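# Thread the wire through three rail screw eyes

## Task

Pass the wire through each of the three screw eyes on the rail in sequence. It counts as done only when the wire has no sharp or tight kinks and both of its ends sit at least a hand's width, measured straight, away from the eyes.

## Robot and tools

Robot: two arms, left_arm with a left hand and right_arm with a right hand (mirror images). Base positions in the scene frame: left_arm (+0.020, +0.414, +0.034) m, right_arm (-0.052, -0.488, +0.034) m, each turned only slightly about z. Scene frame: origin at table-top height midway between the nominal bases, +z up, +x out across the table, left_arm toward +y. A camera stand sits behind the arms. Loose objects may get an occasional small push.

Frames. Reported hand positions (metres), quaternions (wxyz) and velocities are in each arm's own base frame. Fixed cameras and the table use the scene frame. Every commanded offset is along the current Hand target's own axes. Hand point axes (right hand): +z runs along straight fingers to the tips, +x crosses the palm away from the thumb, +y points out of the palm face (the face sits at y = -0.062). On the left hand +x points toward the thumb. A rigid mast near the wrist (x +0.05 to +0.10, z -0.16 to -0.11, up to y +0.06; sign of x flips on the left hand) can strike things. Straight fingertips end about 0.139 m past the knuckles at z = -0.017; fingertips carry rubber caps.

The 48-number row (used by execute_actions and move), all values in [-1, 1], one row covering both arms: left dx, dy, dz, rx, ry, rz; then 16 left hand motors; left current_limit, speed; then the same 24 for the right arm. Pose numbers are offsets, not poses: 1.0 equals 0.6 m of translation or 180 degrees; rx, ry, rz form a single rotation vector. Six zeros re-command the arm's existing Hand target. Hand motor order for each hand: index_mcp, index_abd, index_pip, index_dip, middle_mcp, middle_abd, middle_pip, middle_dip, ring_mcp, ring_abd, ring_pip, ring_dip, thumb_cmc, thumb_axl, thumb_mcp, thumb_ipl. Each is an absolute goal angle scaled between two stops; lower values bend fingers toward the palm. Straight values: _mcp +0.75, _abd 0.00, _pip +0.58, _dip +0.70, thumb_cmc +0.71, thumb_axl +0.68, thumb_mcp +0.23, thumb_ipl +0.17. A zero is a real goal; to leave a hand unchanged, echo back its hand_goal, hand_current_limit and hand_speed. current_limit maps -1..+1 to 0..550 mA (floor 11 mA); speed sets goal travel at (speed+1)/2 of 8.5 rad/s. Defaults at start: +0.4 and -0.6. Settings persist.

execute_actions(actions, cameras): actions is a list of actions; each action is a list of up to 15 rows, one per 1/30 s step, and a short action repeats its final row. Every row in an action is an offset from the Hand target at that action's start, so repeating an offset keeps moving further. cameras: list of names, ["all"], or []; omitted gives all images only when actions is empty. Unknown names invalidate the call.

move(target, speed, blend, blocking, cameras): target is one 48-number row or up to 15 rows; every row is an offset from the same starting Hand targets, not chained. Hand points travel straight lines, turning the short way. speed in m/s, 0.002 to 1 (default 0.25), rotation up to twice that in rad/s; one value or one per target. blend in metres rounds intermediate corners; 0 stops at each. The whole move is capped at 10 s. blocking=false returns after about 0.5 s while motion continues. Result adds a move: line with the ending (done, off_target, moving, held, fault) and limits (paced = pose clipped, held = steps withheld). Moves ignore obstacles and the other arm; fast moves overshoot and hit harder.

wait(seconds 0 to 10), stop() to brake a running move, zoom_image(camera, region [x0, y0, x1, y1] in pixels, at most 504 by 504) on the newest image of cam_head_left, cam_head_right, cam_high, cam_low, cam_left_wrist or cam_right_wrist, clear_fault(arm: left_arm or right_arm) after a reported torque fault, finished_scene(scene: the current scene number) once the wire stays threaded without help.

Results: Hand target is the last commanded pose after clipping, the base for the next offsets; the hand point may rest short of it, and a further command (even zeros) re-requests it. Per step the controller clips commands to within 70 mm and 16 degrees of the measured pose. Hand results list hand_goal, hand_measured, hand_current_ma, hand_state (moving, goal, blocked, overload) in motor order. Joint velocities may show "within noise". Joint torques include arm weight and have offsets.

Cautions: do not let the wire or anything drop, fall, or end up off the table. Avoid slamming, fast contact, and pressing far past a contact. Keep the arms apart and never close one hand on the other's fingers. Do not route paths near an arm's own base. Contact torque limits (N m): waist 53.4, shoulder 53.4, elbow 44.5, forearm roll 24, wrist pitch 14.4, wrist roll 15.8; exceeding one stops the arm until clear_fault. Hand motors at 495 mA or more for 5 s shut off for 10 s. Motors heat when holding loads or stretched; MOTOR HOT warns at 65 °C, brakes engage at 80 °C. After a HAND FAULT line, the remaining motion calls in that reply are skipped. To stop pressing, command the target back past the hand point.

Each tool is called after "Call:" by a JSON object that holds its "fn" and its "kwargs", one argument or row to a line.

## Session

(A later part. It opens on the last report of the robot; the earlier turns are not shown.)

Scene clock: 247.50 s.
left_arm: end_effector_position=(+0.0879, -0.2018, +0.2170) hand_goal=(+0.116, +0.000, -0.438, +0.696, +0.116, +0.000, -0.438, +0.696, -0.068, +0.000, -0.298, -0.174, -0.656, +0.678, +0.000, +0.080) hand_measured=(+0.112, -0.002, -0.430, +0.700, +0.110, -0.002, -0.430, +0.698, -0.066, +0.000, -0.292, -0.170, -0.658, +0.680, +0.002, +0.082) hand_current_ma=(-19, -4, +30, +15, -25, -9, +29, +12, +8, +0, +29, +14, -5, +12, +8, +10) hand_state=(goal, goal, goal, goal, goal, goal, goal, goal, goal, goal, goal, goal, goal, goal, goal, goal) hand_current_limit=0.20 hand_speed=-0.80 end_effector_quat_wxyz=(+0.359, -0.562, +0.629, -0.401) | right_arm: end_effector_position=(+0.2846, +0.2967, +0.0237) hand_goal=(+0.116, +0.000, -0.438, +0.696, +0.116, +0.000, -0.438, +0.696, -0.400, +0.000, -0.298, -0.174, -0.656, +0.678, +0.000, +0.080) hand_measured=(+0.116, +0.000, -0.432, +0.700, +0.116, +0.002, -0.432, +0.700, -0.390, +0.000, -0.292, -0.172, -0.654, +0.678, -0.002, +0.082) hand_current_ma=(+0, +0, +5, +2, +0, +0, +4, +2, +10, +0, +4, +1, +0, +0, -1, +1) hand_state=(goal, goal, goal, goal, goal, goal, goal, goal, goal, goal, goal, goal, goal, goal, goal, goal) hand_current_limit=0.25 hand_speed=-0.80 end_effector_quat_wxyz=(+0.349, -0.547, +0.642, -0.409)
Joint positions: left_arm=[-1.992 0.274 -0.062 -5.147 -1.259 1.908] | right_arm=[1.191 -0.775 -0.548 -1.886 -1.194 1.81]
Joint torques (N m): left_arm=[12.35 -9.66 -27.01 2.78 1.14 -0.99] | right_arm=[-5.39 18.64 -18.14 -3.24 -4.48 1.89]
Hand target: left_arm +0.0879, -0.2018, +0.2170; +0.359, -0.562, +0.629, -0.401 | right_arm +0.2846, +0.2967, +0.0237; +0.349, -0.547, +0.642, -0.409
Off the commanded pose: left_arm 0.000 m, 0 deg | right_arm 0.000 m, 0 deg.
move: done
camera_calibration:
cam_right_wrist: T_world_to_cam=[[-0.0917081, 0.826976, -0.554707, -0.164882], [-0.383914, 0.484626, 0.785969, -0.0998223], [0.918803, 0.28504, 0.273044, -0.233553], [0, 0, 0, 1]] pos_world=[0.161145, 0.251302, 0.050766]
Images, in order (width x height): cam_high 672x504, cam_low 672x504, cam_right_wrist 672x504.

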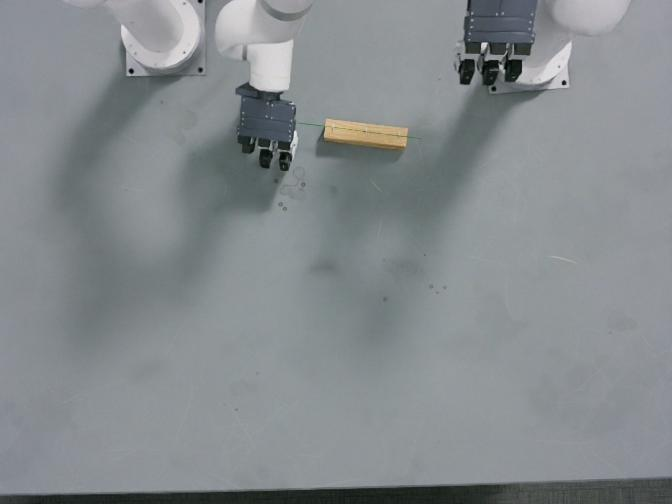

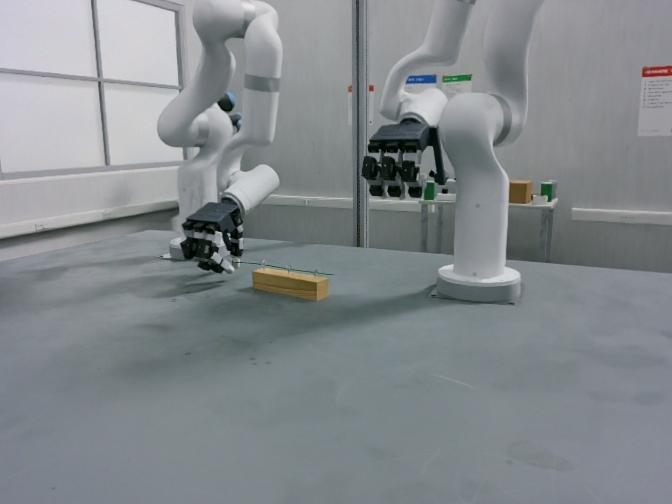

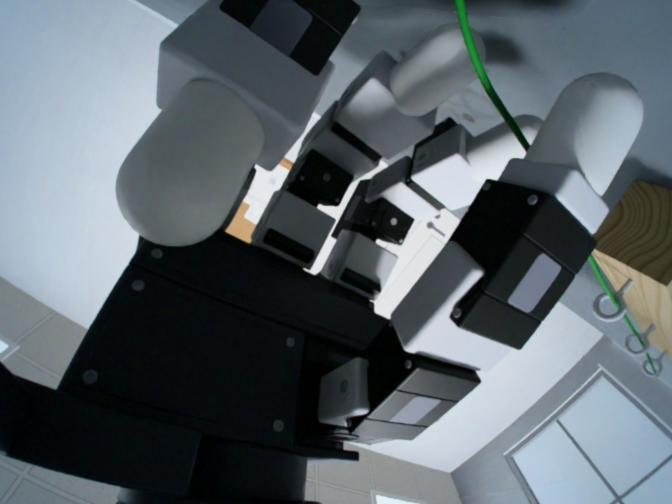

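Call:
{"fn": "move", "kwargs": {
  "target": [0,0,0,0,0,0, 0.115,0,-0.438,0.696, 0.115,0,-0.438,0.696, -0.068,0,-0.299,-0.174, -0.657,0.677,0.0,0.08, 0.2,-0.8, 0,0,0,0,0,0, -0.234,0,-0.124,0.696, -0.234,0,-0.124,0.696, -0.40,0,-0.299,-0.174, -0.657,0.677,0.0,0.08, 0.25,-0.8],
  "speed": 0.06,
  "cameras": ["cam_high","cam_low","cam_right_wrist"]
}}

Call:
{"fn": "zoom_image", "kwargs": {
  "camera": "cam_low",
  "region": [200, 230, 270, 290]
}}

Call:
{"fn": "zoom_image", "kwargs": {
  "camera": "cam_right_wrist",
  "region": [400, 0, 672, 260]
}}

Call:
{"fn": "zoom_image", "kwargs": {
  "camera": "cam_high",
  "region": [380, 110, 450, 160]
}}

Scene clock: 248.67 s.
left_arm: end_effector_position=(+0.0879, -0.2018, +0.2170) hand_goal=(+0.116, +0.000, -0.438, +0.696, +0.116, +0.000, -0.438, +0.696, -0.068, +0.000, -0.298, -0.174, -0.656, +0.678, +0.000, +0.080) hand_measured=(+0.112, -0.002, -0.430, +0.700, +0.110, -0.002, -0.430, +0.698, -0.066, +0.000, -0.292, -0.170, -0.658, +0.680, +0.002, +0.082) hand_current_ma=(-19, -4, +30, +15, -25, -9, +29, +12, +8, +0, +29, +14, -5, +12, +8, +10) hand_state=(goal, goal, goal, goal, goal, goal, goal, goal, goal, goal, goal, goal, goal, goal, goal, goal) hand_current_limit=0.20 hand_speed=-0.80 end_effector_quat_wxyz=(+0.359, -0.562, +0.629, -0.401) | right_arm: end_effector_position=(+0.2846, +0.2967, +0.0237) hand_goal=(-0.234, +0.000, -0.124, +0.696, -0.234, +0.000, -0.124, +0.696, -0.400, +0.000, -0.298, -0.174, -0.656, +0.678, +0.000, +0.080) hand_measured=(-0.228, +0.000, -0.124, +0.700, -0.228, +0.002, -0.124, +0.700, -0.390, +0.000, -0.292, -0.172, -0.654, +0.678, -0.002, +0.082) hand_current_ma=(+5, +0, +0, +2, +5, +0, +0, +2, +10, +0, +4, +1, +0, +0, -1, +1) hand_state=(goal, goal, goal, goal, goal, goal, goal, goal, goal, goal, goal, goal, goal, goal, goal, goal) hand_current_limit=0.25 hand_speed=-0.80 end_effector_quat_wxyz=(+0.349, -0.547, +0.642, -0.409)
Joint positions: left_arm=[-1.992 0.274 -0.062 -5.147 -1.259 1.908] | right_arm=[1.191 -0.775 -0.548 -1.886 -1.194 1.81]
Joint torques (N m): left_arm=[13.72 -9.71 -26.45 2.46 1.18 -0.9] | right_arm=[-5.17 18 -17.23 -3.32 -4.09 1.94]
Hand target: left_arm +0.0879, -0.2018, +0.2170; +0.359, -0.562, +0.629, -0.401 | right_arm +0.2846, +0.2967, +0.0237; +0.349, -0.547, +0.642, -0.409
Off the commanded pose: left_arm 0.000 m, 0 deg | right_arm 0.000 m, 0 deg.
move: done
camera_calibration:
cam_right_wrist: T_world_to_cam=[[-0.0917048, 0.826972, -0.554714, -0.164872], [-0.383915, 0.484634, 0.785964, -0.0997854], [0.918803, 0.28504, 0.273044, -0.233645], [0, 0, 0, 1]] pos_world=[0.161245, 0.251302, 0.0507661]
Images, in order (width x height): cam_high 672x504, cam_low 672x504, cam_right_wrist 672x504.

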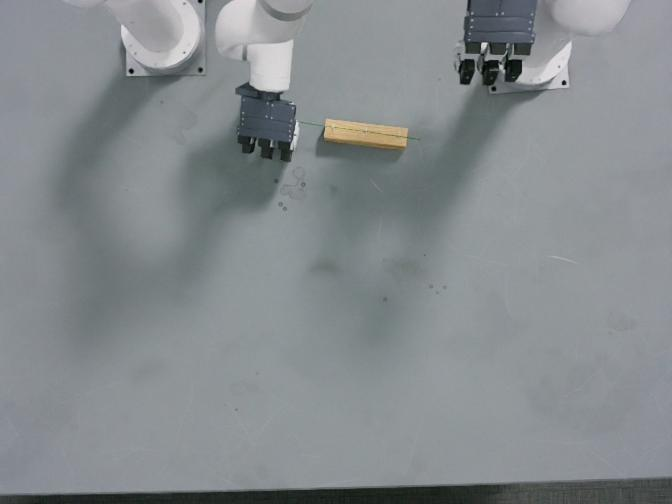

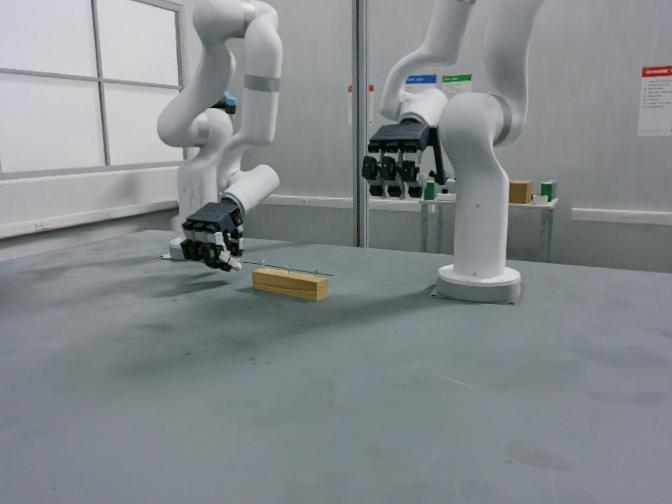

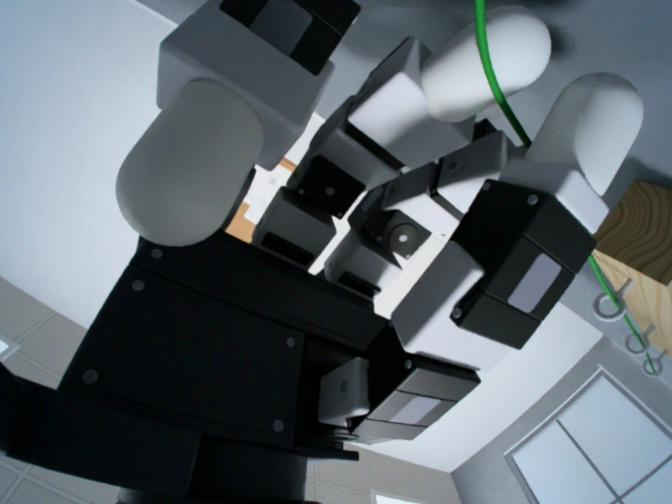

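Scaled by 7.200 from the camera's 672x504 image, which has a finer 960x720 frame.

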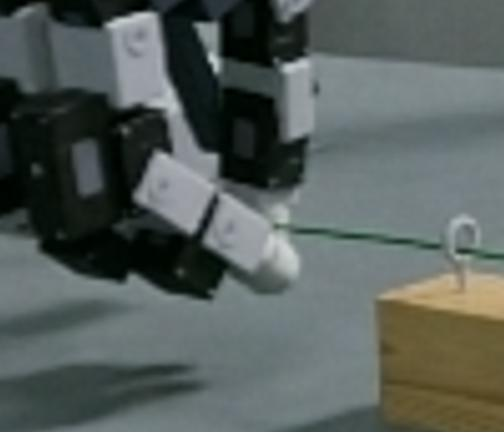

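Scaled by 1.853 from the camera's 672x504 image, which has a finer 960x720 frame.

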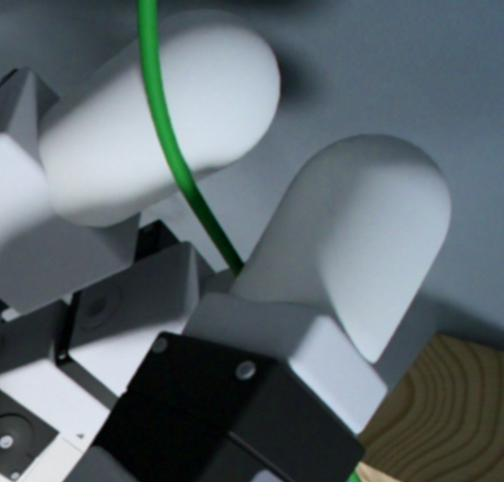

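Scaled by 7.200 from the camera's 672x504 image, which has a finer 960x720 frame.

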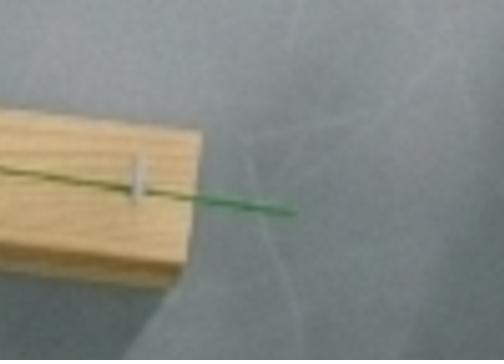

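Call:
{"fn": "move", "kwargs": {
  "target": [0,0,0,0,0,0, 0.115,0,-0.438,0.696, 0.115,0,-0.438,0.696, -0.068,0,-0.299,-0.174, -0.657,0.677,0.0,0.08, 0.2,-0.8, 0,0,0,0,0,0, -0.40,0,-0.08,0.696, -0.40,0,-0.08,0.696, -0.40,0,-0.299,-0.174, -0.657,0.677,-0.12,0.0, 0.25,-0.8],
  "speed": 0.06,
  "cameras": ["cam_high","cam_low","cam_right_wrist"]
}}

Call:
{"fn": "zoom_image", "kwargs": {
  "camera": "cam_low",
  "region": [190, 230, 270, 290]
}}

Call:
{"fn": "zoom_image", "kwargs": {
  "camera": "cam_right_wrist",
  "region": [400, 0, 672, 260]
}}

Call:
{"fn": "zoom_image", "kwargs": {
  "camera": "cam_high",
  "region": [380, 110, 450, 160]
}}

Call:
{"fn": "zoom_image", "kwargs": {
  "camera": "cam_low",
  "region": [250, 240, 350, 310]
}}

Scene clock: 249.60 s.
left_arm: end_effector_position=(+0.0879, -0.2018, +0.2170) hand_goal=(+0.116, +0.000, -0.438, +0.696, +0.116, +0.000, -0.438, +0.696, -0.068, +0.000, -0.298, -0.174, -0.656, +0.678, +0.000, +0.080) hand_measured=(+0.112, -0.002, -0.430, +0.700, +0.110, -0.002, -0.430, +0.698, -0.066, +0.000, -0.292, -0.170, -0.658, +0.680, +0.002, +0.082) hand_current_ma=(-19, -4, +30, +15, -25, -9, +29, +12, +8, +0, +29, +14, -5, +12, +8, +10) hand_state=(goal, goal, goal, goal, goal, goal, goal, goal, goal, goal, goal, goal, goal, goal, goal, goal) hand_current_limit=0.20 hand_speed=-0.80 end_effector_quat_wxyz=(+0.359, -0.562, +0.629, -0.401) | right_arm: end_effector_position=(+0.2846, +0.2967, +0.0237) hand_goal=(-0.400, +0.000, -0.080, +0.696, -0.400, +0.000, -0.080, +0.696, -0.400, +0.000, -0.298, -0.174, -0.656, +0.678, -0.120, +0.000) hand_measured=(-0.272, +0.000, -0.058, +0.702, -0.278, +0.002, -0.058, +0.702, -0.390, +0.000, -0.292, -0.172, -0.656, +0.678, -0.016, +0.044) hand_current_ma=(+344, +0, +32, +4, +344, +0, +30, +6, +10, +0, +4, +1, +0, +0, +344, +134) hand_state=(blocked, goal, blocked, goal, blocked, goal, blocked, goal, goal, goal, goal, goal, goal, goal, blocked, blocked) hand_current_limit=0.25 hand_speed=-0.80 end_effector_quat_wxyz=(+0.349, -0.547, +0.642, -0.409)
Joint positions: left_arm=[-1.992 0.274 -0.062 -5.147 -1.259 1.908] | right_arm=[1.191 -0.775 -0.548 -1.886 -1.194 1.81]
Joint torques (N m): left_arm=[13.34 -11.21 -27.37 2.37 1.06 -1.11] | right_arm=[-5.54 17.78 -16.84 -3.07 -3.74 1.91]
Hand target: left_arm +0.0879, -0.2018, +0.2170; +0.359, -0.562, +0.629, -0.401 | right_arm +0.2846, +0.2967, +0.0237; +0.349, -0.547, +0.642, -0.409
Off the commanded pose: left_arm 0.000 m, 0 deg | right_arm 0.000 m, 0 deg.
move: done
camera_calibration:
cam_right_wrist: T_world_to_cam=[[-0.0917048, 0.826972, -0.554714, -0.164872], [-0.383915, 0.484634, 0.785964, -0.0997854], [0.918803, 0.28504, 0.273044, -0.233645], [0, 0, 0, 1]] pos_world=[0.161245, 0.251302, 0.0507661]
Images, in order (width x height): cam_high 672x504, cam_low 672x504, cam_right_wrist 672x504.

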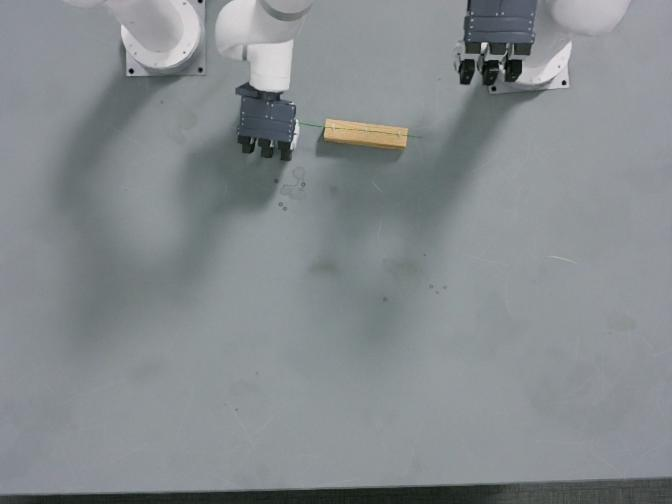

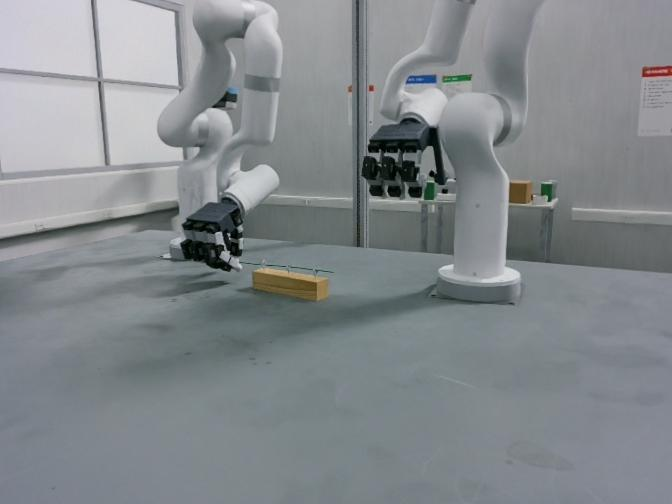

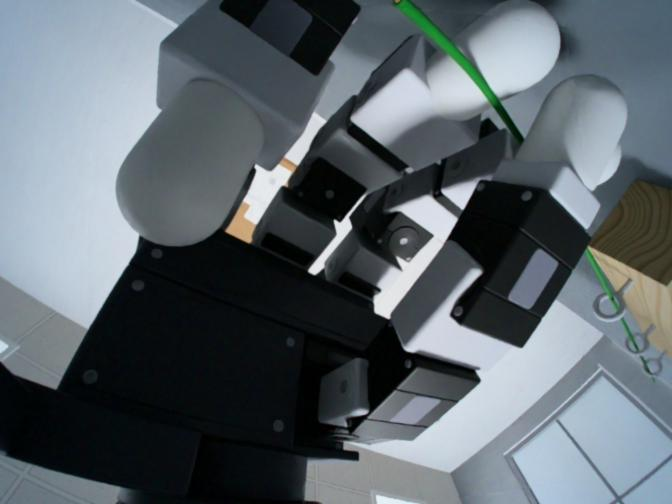

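Scaled by 6.300 from the camera's 672x504 image, which has a finer 960x720 frame.

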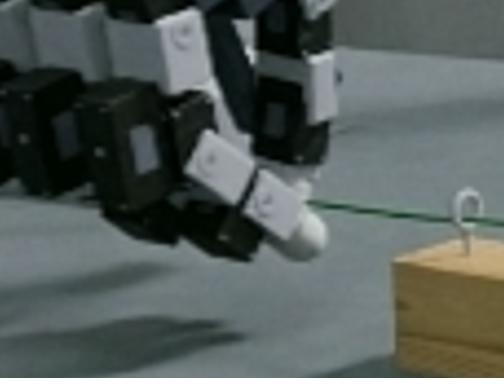

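Scaled by 1.853 from the camera's 672x504 image, which has a finer 960x720 frame.

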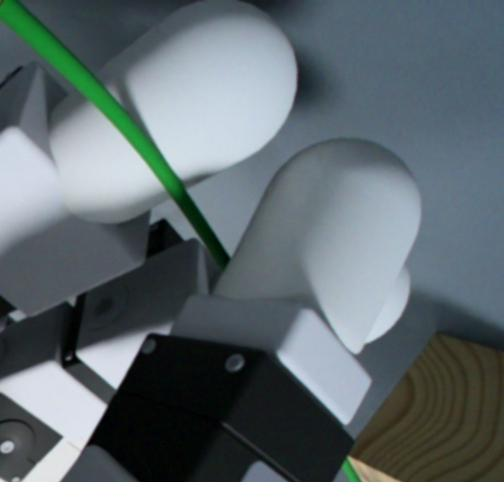

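Scaled by 7.200 from the camera's 672x504 image, which has a finer 960x720 frame.

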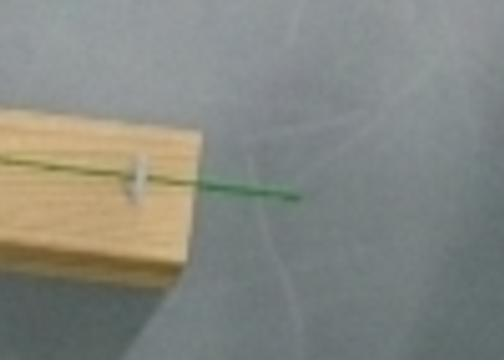

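Scaled by 5.040 from the camera's 672x504 image, which has a finer 960x720 frame.

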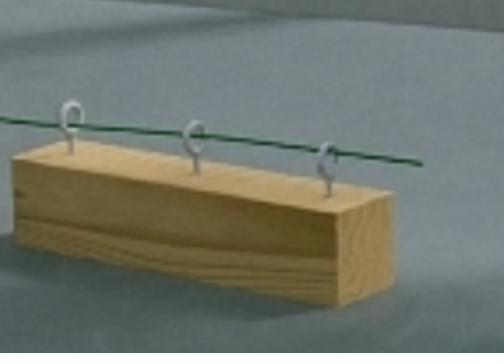

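Call:
{"fn": "move", "kwargs": {
  "target": [0,0,0,0,0,0, 0.115,0,-0.438,0.696, 0.115,0,-0.438,0.696, -0.068,0,-0.299,-0.174, -0.657,0.677,0.0,0.08, 0.2,-0.8, -0.0167,0,0,0,0,0, -0.40,0,-0.08,0.696, -0.40,0,-0.08,0.696, -0.40,0,-0.299,-0.174, -0.657,0.677,-0.12,0.0, 0.25,-0.8],
  "speed": 0.03,
  "cameras": ["cam_high","cam_low","cam_right_wrist"]
}}

Call:
{"fn": "zoom_image", "kwargs": {
  "camera": "cam_right_wrist",
  "region": [400, 0, 672, 260]
}}

Call:
{"fn": "zoom_image", "kwargs": {
  "camera": "cam_high",
  "region": [380, 110, 450, 160]
}}

Call:
{"fn": "zoom_image", "kwargs": {
  "camera": "cam_low",
  "region": [250, 240, 350, 310]
}}

Scene clock: 250.90 s.
left_arm: end_effector_position=(+0.0879, -0.2018, +0.2170) hand_goal=(+0.116, +0.000, -0.438, +0.696, +0.116, +0.000, -0.438, +0.696, -0.068, +0.000, -0.298, -0.174, -0.656, +0.678, +0.000, +0.080) hand_measured=(+0.112, -0.002, -0.430, +0.700, +0.110, -0.002, -0.430, +0.698, -0.066, +0.000, -0.292, -0.170, -0.658, +0.680, +0.002, +0.082) hand_current_ma=(-19, -4, +30, +15, -25, -9, +29, +12, +8, +0, +29, +14, -5, +12, +8, +10) hand_state=(goal, goal, goal, goal, goal, goal, goal, goal, goal, goal, goal, goal, goal, goal, goal, goal) hand_current_limit=0.20 hand_speed=-0.80 end_effector_quat_wxyz=(+0.359, -0.562, +0.629, -0.401) | right_arm: end_effector_position=(+0.2862, +0.3066, +0.0237) hand_goal=(-0.400, +0.000, -0.080, +0.696, -0.400, +0.000, -0.080, +0.696, -0.400, +0.000, -0.298, -0.174, -0.656, +0.678, -0.120, +0.000) hand_measured=(-0.274, +0.000, -0.056, +0.702, -0.278, +0.002, -0.058, +0.704, -0.390, +0.000, -0.292, -0.172, -0.656, +0.678, -0.016, +0.044) hand_current_ma=(+344, +0, +34, +4, +344, +0, +33, +6, +10, +0, +4, +1, +0, +0, +344, +134) hand_state=(blocked, goal, blocked, goal, blocked, goal, blocked, goal, goal, goal, goal, goal, goal, goal, blocked, blocked) hand_current_limit=0.25 hand_speed=-0.80 end_effector_quat_wxyz=(+0.349, -0.547, +0.642, -0.409)
Joint positions: left_arm=[-1.992 0.274 -0.062 -5.147 -1.259 1.908] | right_arm=[1.198 -0.779 -0.571 -1.873 -1.187 1.791]
Joint torques (N m): left_arm=[11.5 -11.51 -26.8 2.59 1.07 -0.94] | right_arm=[6.67 18.07 -18.98 3.75 0.81 -1.57]
Hand target: left_arm +0.0879, -0.2018, +0.2170; +0.359, -0.562, +0.629, -0.401 | right_arm +0.2862, +0.3066, +0.0237; +0.349, -0.547, +0.642, -0.409
Off the commanded pose: left_arm 0.000 m, 0 deg | right_arm 0.000 m, 0 deg.
move: done
camera_calibration:
cam_right_wrist: T_world_to_cam=[[-0.0917081, 0.826976, -0.554707, -0.172923], [-0.383914, 0.484626, 0.785969, -0.104006], [0.918803, 0.28504, 0.273044, -0.237845], [0, 0, 0, 1]] pos_world=[0.162745, 0.261202, 0.050766]
Images, in order (width x height): cam_high 672x504, cam_low 672x504, cam_right_wrist 672x504.

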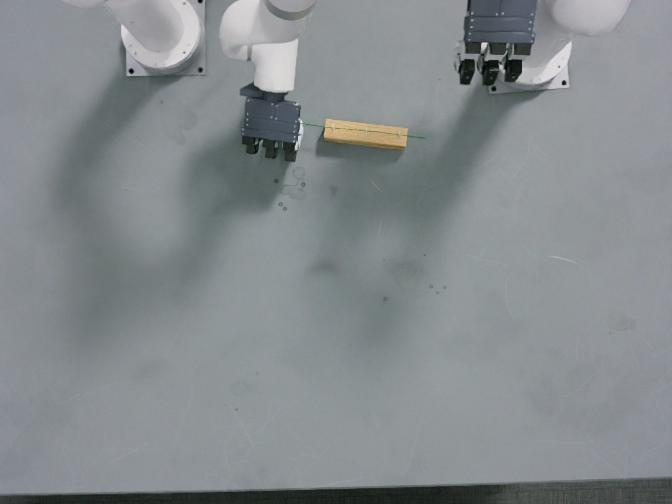

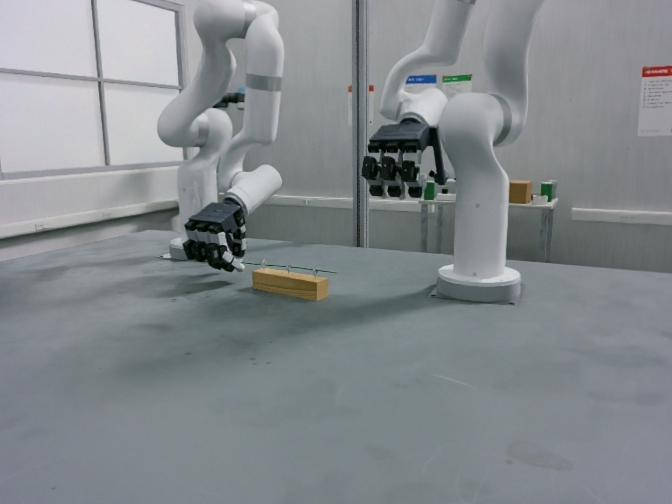

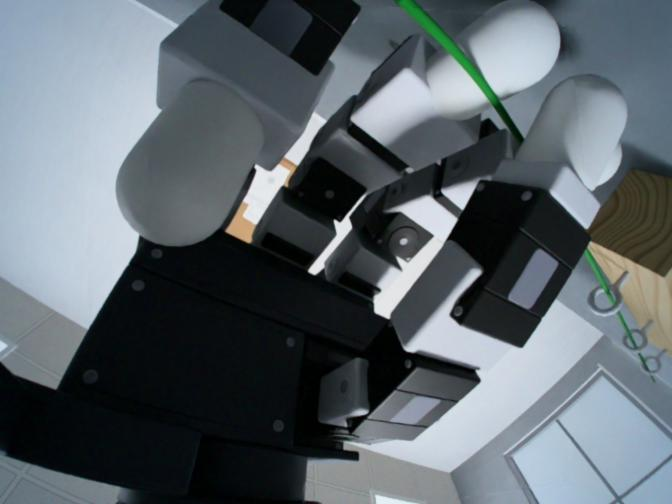

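Scaled by 1.853 from the camera's 672x504 image, which has a finer 960x720 frame.

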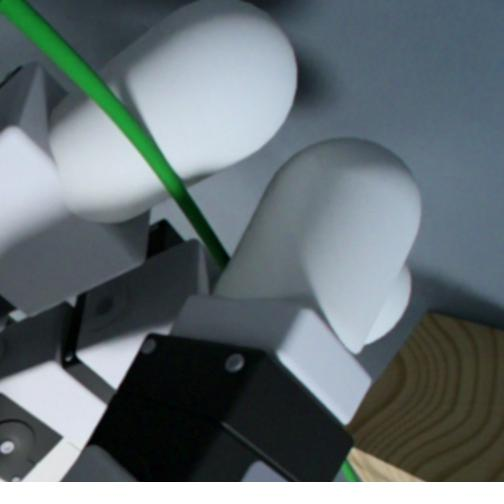

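Scaled by 7.200 from the camera's 672x504 image, which has a finer 960x720 frame.

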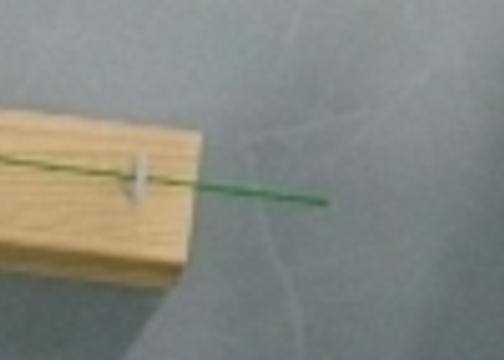

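Scaled by 5.040 from the camera's 672x504 image, which has a finer 960x720 frame.

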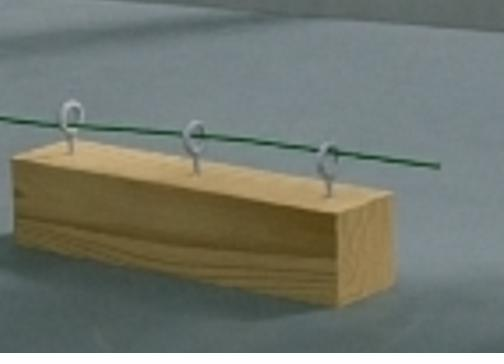

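Call:
{"fn": "move", "kwargs": {
  "target": [0,0,0,0,0,0, 0.115,0,-0.438,0.696, 0.115,0,-0.438,0.696, -0.068,0,-0.299,-0.174, -0.657,0.677,0.0,0.08, 0.2,-0.8, -0.05,0,0,0,0,0, -0.40,0,-0.08,0.696, -0.40,0,-0.08,0.696, -0.40,0,-0.299,-0.174, -0.657,0.677,-0.12,0.0, 0.25,-0.8],
  "speed": 0.04,
  "cameras": ["cam_high","cam_low","cam_right_wrist"]
}}

Call:
{"fn": "zoom_image", "kwargs": {
  "camera": "cam_high",
  "region": [270, 90, 390, 180]
}}

Call:
{"fn": "zoom_image", "kwargs": {
  "camera": "cam_high",
  "region": [380, 110, 450, 160]
}}

Call:
{"fn": "zoom_image", "kwargs": {
  "camera": "cam_low",
  "region": [220, 230, 350, 310]
}}

Scene clock: 252.37 s.
left_arm: end_effector_position=(+0.0879, -0.2018, +0.2170) hand_goal=(+0.116, +0.000, -0.438, +0.696, +0.116, +0.000, -0.438, +0.696, -0.068, +0.000, -0.298, -0.174, -0.656, +0.678, +0.000, +0.080) hand_measured=(+0.112, -0.002, -0.430, +0.700, +0.110, -0.002, -0.430, +0.698, -0.066, +0.000, -0.292, -0.170, -0.658, +0.680, +0.002, +0.082) hand_current_ma=(-19, -4, +30, +15, -25, -9, +29, +12, +8, +0, +29, +14, -5, +12, +8, +10) hand_state=(goal, goal, goal, goal, goal, goal, goal, goal, goal, goal, goal, goal, goal, goal, goal, goal) hand_current_limit=0.20 hand_speed=-0.80 end_effector_quat_wxyz=(+0.359, -0.562, +0.629, -0.401) | right_arm: end_effector_position=(+0.2910, +0.3362, +0.0237) hand_goal=(-0.400, +0.000, -0.080, +0.696, -0.400, +0.000, -0.080, +0.696, -0.400, +0.000, -0.298, -0.174, -0.656, +0.678, -0.120, +0.000) hand_measured=(-0.280, +0.000, -0.056, +0.702, -0.278, +0.002, -0.056, +0.704, -0.390, +0.000, -0.292, -0.172, -0.656, +0.678, -0.016, +0.044) hand_current_ma=(+344, +0, +34, +4, +344, +0, +37, +8, +10, +0, +4, +1, +0, +0, +344, +134) hand_state=(blocked, goal, blocked, goal, blocked, goal, blocked, goal, goal, goal, goal, goal, goal, goal, blocked, blocked) hand_current_limit=0.25 hand_speed=-0.80 end_effector_quat_wxyz=(+0.349, -0.547, +0.642, -0.409)
Joint positions: left_arm=[-1.992 0.274 -0.062 -5.147 -1.259 1.908] | right_arm=[1.215 -0.794 -0.643 -1.833 -1.168 1.732]
Joint torques (N m): left_arm=[12.27 -9.34 -26.71 2.24 1.08 -0.99] | right_arm=[6.62 19.25 -19.1 3.37 0.82 -1.33]
Hand target: left_arm +0.0879, -0.2018, +0.2170; +0.359, -0.562, +0.629, -0.401 | right_arm +0.2910, +0.3362, +0.0237; +0.349, -0.547, +0.642, -0.409
Off the commanded pose: left_arm 0.000 m, 0 deg | right_arm 0.000 m, 0 deg.
move: done
camera_calibration:
cam_right_wrist: T_world_to_cam=[[-0.0917081, 0.826976, -0.554707, -0.196961], [-0.383914, 0.484626, 0.785969, -0.116508], [0.918803, 0.28504, 0.273044, -0.250692], [0, 0, 0, 1]] pos_world=[0.167545, 0.290802, 0.050766]
Images, in order (width x height): cam_high 672x504, cam_low 672x504, cam_right_wrist 672x504.

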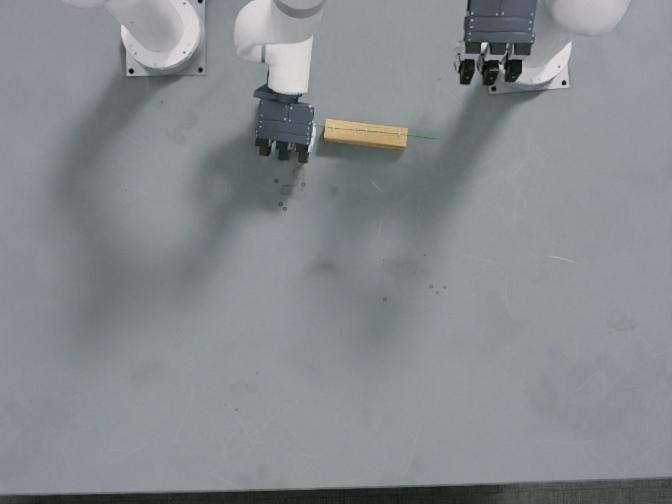

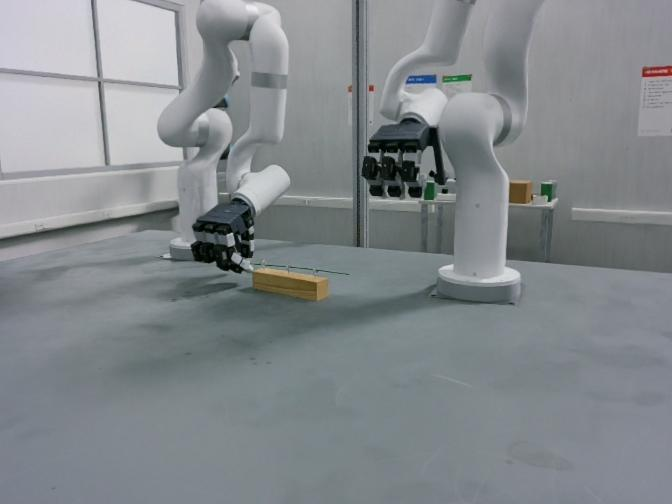

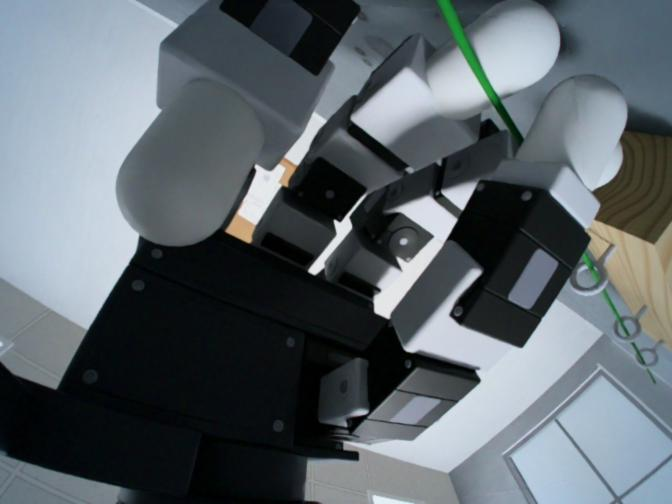

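Scaled by 4.200 from the camera's 672x504 image, which has a finer 960x720 frame.

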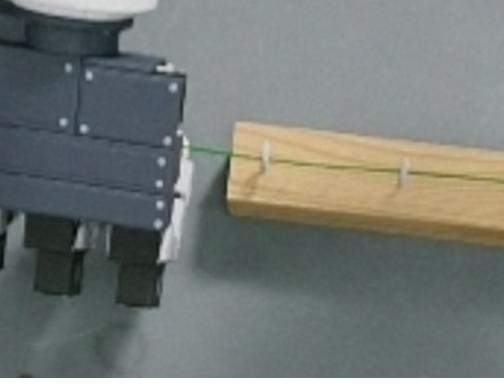

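Scaled by 7.200 from the camera's 672x504 image, which has a finer 960x720 frame.

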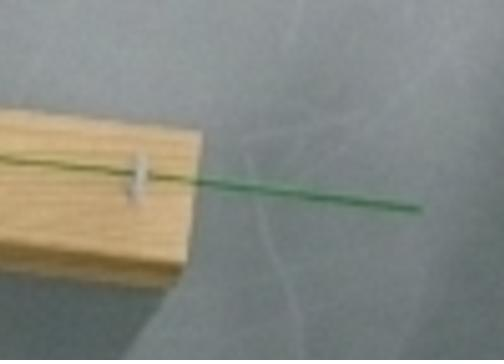

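Scaled by 3.877 from the camera's 672x504 image, which has a finer 960x720 frame.

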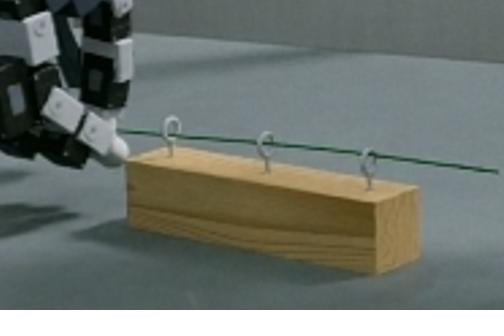

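Call:
{"fn": "move", "kwargs": {
  "target": [0,0,0,0,0,0, 0.115,0,-0.438,0.696, 0.115,0,-0.438,0.696, -0.068,0,-0.299,-0.174, -0.657,0.677,0.0,0.08, 0.2,-0.8, -0.0242,0,0,0,0,0, -0.40,0,-0.08,0.696, -0.40,0,-0.08,0.696, -0.40,0,-0.299,-0.174, -0.657,0.677,-0.12,0.0, 0.25,-0.8],
  "speed": 0.03,
  "cameras": ["cam_high","cam_low"]
}}

Call:
{"fn": "zoom_image", "kwargs": {
  "camera": "cam_high",
  "region": [270, 90, 390, 180]
}}

Call:
{"fn": "zoom_image", "kwargs": {
  "camera": "cam_high",
  "region": [380, 110, 450, 160]
}}

Call:
{"fn": "zoom_image", "kwargs": {
  "camera": "cam_low",
  "region": [220, 230, 350, 310]
}}

Scene clock: 267.20 s.
left_arm: end_effector_position=(+0.0879, -0.2018, +0.2170) hand_goal=(+0.116, +0.000, -0.438, +0.696, +0.116, +0.000, -0.438, +0.696, -0.068, +0.000, -0.298, -0.174, -0.656, +0.678, +0.000, +0.080) hand_measured=(+0.112, -0.002, -0.430, +0.700, +0.110, -0.002, -0.430, +0.698, -0.066, +0.000, -0.292, -0.170, -0.658, +0.680, +0.002, +0.082) hand_current_ma=(-19, -4, +30, +15, -25, -9, +29, +12, +8, +0, +29, +14, -5, +12, +8, +10) hand_state=(goal, goal, goal, goal, goal, goal, goal, goal, goal, goal, goal, goal, goal, goal, goal, goal) hand_current_limit=0.20 hand_speed=-0.80 end_effector_quat_wxyz=(+0.359, -0.562, +0.629, -0.401) | right_arm: end_effector_position=(+0.2933, +0.3506, +0.0237) hand_goal=(-0.400, +0.000, -0.080, +0.696, -0.400, +0.000, -0.080, +0.696, -0.400, +0.000, -0.298, -0.174, -0.656, +0.678, -0.120, +0.000) hand_measured=(-0.282, +0.000, -0.056, +0.702, -0.278, +0.002, -0.054, +0.706, -0.390, +0.000, -0.292, -0.172, -0.656, +0.678, -0.016, +0.044) hand_current_ma=(+344, +0, +34, +4, +344, +0, +39, +9, +10, +0, +4, +1, +0, +0, +344, +134) hand_state=(blocked, goal, blocked, goal, blocked, goal, blocked, goal, goal, goal, goal, goal, goal, goal, blocked, blocked) hand_current_limit=0.25 hand_speed=-0.80 end_effector_quat_wxyz=(+0.349, -0.547, +0.642, -0.409)
Joint positions: left_arm=[-1.992 0.274 -0.062 -5.147 -1.259 1.908] | right_arm=[1.223 -0.802 -0.678 -1.815 -1.16 1.704]
Joint torques (N m): left_arm=[12.44 -9.76 -26.92 2.46 1.12 -0.94] | right_arm=[6.96 20.18 -21.13 3.01 0.78 -1.59]
Hand target: left_arm +0.0879, -0.2018, +0.2170; +0.359, -0.562, +0.629, -0.401 | right_arm +0.2933, +0.3506, +0.0237; +0.349, -0.547, +0.642, -0.409
Off the commanded pose: left_arm 0.000 m, 0 deg | right_arm 0.000 m, 0 deg.
move: done
Images, in order (width x height): cam_high 672x504, cam_low 672x504.

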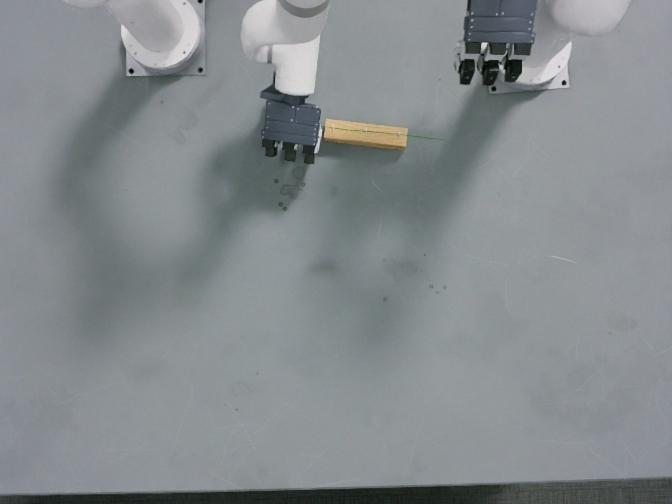

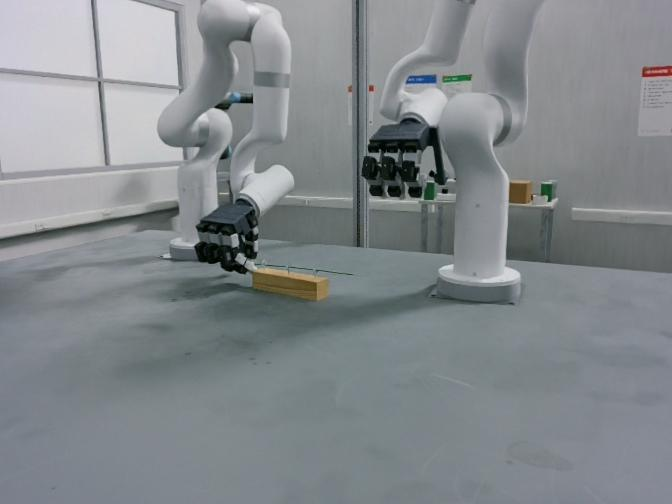

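Scaled by 4.200 from the camera's 672x504 image, which has a finer 960x720 frame.

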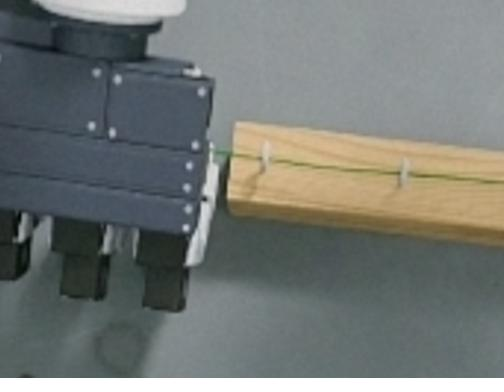

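Scaled by 7.200 from the camera's 672x504 image, which has a finer 960x720 frame.

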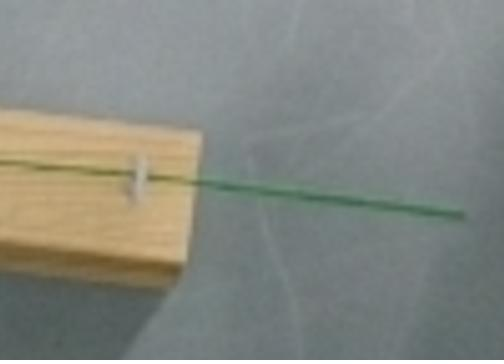

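Scaled by 3.877 from the camera's 672x504 image, which has a finer 960x720 frame.

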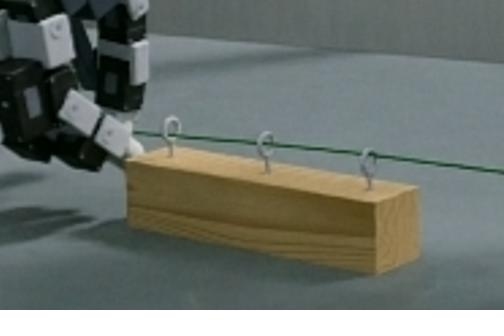

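Call:
{"fn": "move", "kwargs": {
  "target": [
    [0,0,0,0,0,0, 0.115,0,-0.438,0.696, 0.115,0,-0.438,0.696, -0.068,0,-0.299,-0.174, -0.657,0.677,0.0,0.08, 0.2,-0.8, 0,0,0,0,0,0, -0.234,0,-0.124,0.696, -0.234,0,-0.124,0.696, -0.40,0,-0.299,-0.174, -0.657,0.677,0.0,0.08, 0.25,-0.85],
    [0,0,0,0,0,0, 0.115,0,-0.438,0.696, 0.115,0,-0.438,0.696, -0.068,0,-0.299,-0.174, -0.657,0.677,0.0,0.08, 0.2,-0.8, 0,0,0,0,0,0, 0.0,0,-0.35,0.696, 0.0,0,-0.35,0.696, -0.40,0,-0.299,-0.174, -0.657,0.677,0.1,0.15, 0.25,-0.8]
  ],
  "speed": 0.05,
  "cameras": ["cam_high","cam_low","cam_right_wrist"]
}}

Call:
{"fn": "zoom_image", "kwargs": {
  "camera": "cam_low",
  "region": [220, 230, 350, 310]
}}

Call:
{"fn": "zoom_image", "kwargs": {
  "camera": "cam_high",
  "region": [380, 110, 450, 160]
}}

Scene clock: 268.97 s.
left_arm: end_effector_position=(+0.0879, -0.2018, +0.2170) hand_goal=(+0.116, +0.000, -0.438, +0.696, +0.116, +0.000, -0.438, +0.696, -0.068, +0.000, -0.298, -0.174, -0.656, +0.678, +0.000, +0.080) hand_measured=(+0.112, -0.002, -0.430, +0.700, +0.110, -0.002, -0.430, +0.698, -0.066, +0.000, -0.292, -0.170, -0.658, +0.680, +0.002, +0.082) hand_current_ma=(-19, -4, +30, +15, -25, -9, +29, +12, +8, +0, +29, +14, -5, +12, +8, +10) hand_state=(goal, goal, goal, goal, goal, goal, goal, goal, goal, goal, goal, goal, goal, goal, goal, goal) hand_current_limit=0.20 hand_speed=-0.80 end_effector_quat_wxyz=(+0.359, -0.562, +0.629, -0.401) | right_arm: end_effector_position=(+0.2933, +0.3506, +0.0237) hand_goal=(+0.000, +0.000, -0.350, +0.696, +0.000, +0.000, -0.350, +0.696, -0.400, +0.000, -0.298, -0.174, -0.656, +0.678, +0.100, +0.150) hand_measured=(-0.004, +0.000, -0.344, +0.700, -0.004, +0.000, -0.344, +0.700, -0.390, +0.000, -0.292, -0.172, -0.656, +0.678, +0.096, +0.148) hand_current_ma=(-2, +0, +6, +2, -2, +0, +4, +2, +10, +0, +4, +1, +0, +0, -3, -2) hand_state=(goal, goal, goal, goal, goal, goal, goal, goal, goal, goal, goal, goal, goal, goal, goal, goal) hand_current_limit=0.25 hand_speed=-0.80 end_effector_quat_wxyz=(+0.349, -0.547, +0.642, -0.409)
Joint positions: left_arm=[-1.992 0.274 -0.062 -5.147 -1.259 1.908] | right_arm=[1.223 -0.802 -0.678 -1.815 -1.16 1.704]
Joint torques (N m): left_arm=[11.76 -10.32 -26.96 2.03 1.21 -1.06] | right_arm=[6.25 21.03 -18.6 3.28 0.51 -1.53]
Hand target: left_arm +0.0879, -0.2018, +0.2170; +0.359, -0.562, +0.629, -0.401 | right_arm +0.2933, +0.3506, +0.0237; +0.349, -0.547, +0.642, -0.409
Off the commanded pose: left_arm 0.000 m, 0 deg | right_arm 0.000 m, 0 deg.
move: done
camera_calibration:
cam_right_wrist: T_world_to_cam=[[-0.0917081, 0.826976, -0.554707, -0.208603], [-0.383914, 0.484626, 0.785969, -0.122682], [0.918803, 0.28504, 0.273044, -0.256938], [0, 0, 0, 1]] pos_world=[0.169845, 0.305202, 0.050866]
Images, in order (width x height): cam_high 672x504, cam_low 672x504, cam_right_wrist 672x504.

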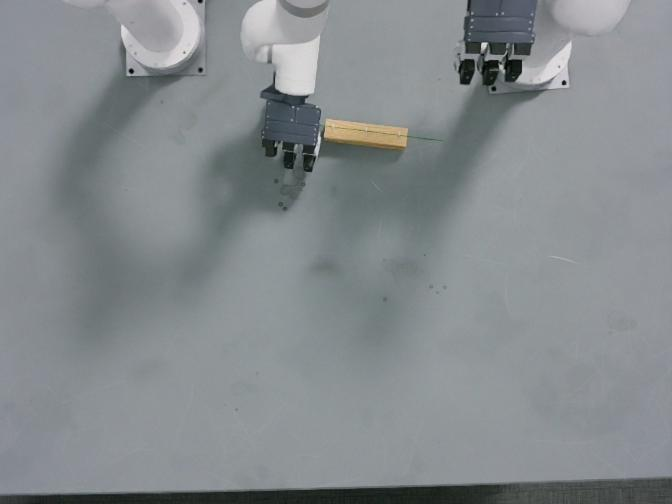

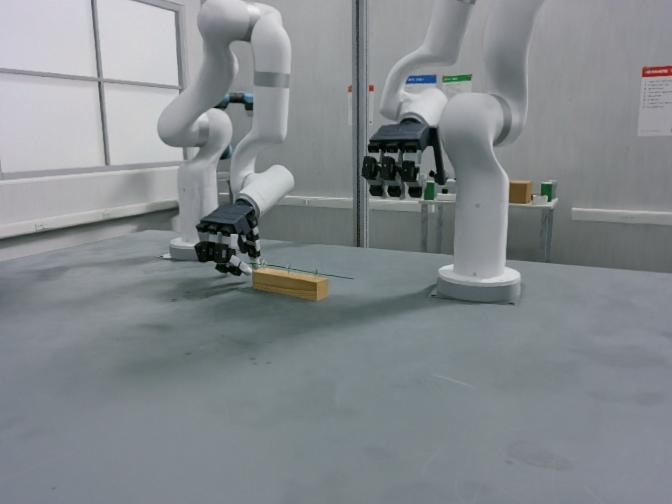

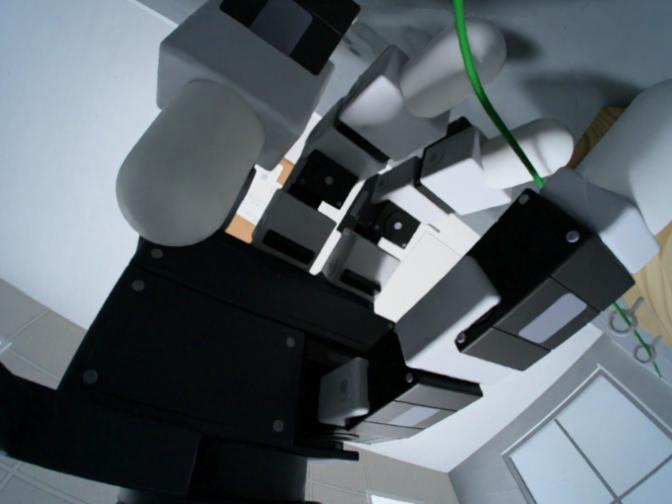

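Scaled by 3.877 from the camera's 672x504 image, which has a finer 960x720 frame.

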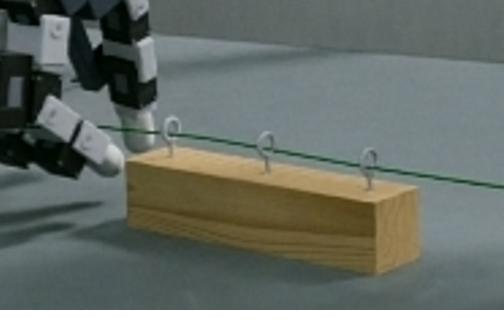

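Scaled by 7.200 from the camera's 672x504 image, which has a finer 960x720 frame.

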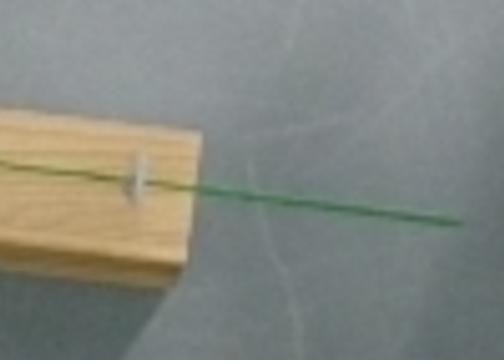

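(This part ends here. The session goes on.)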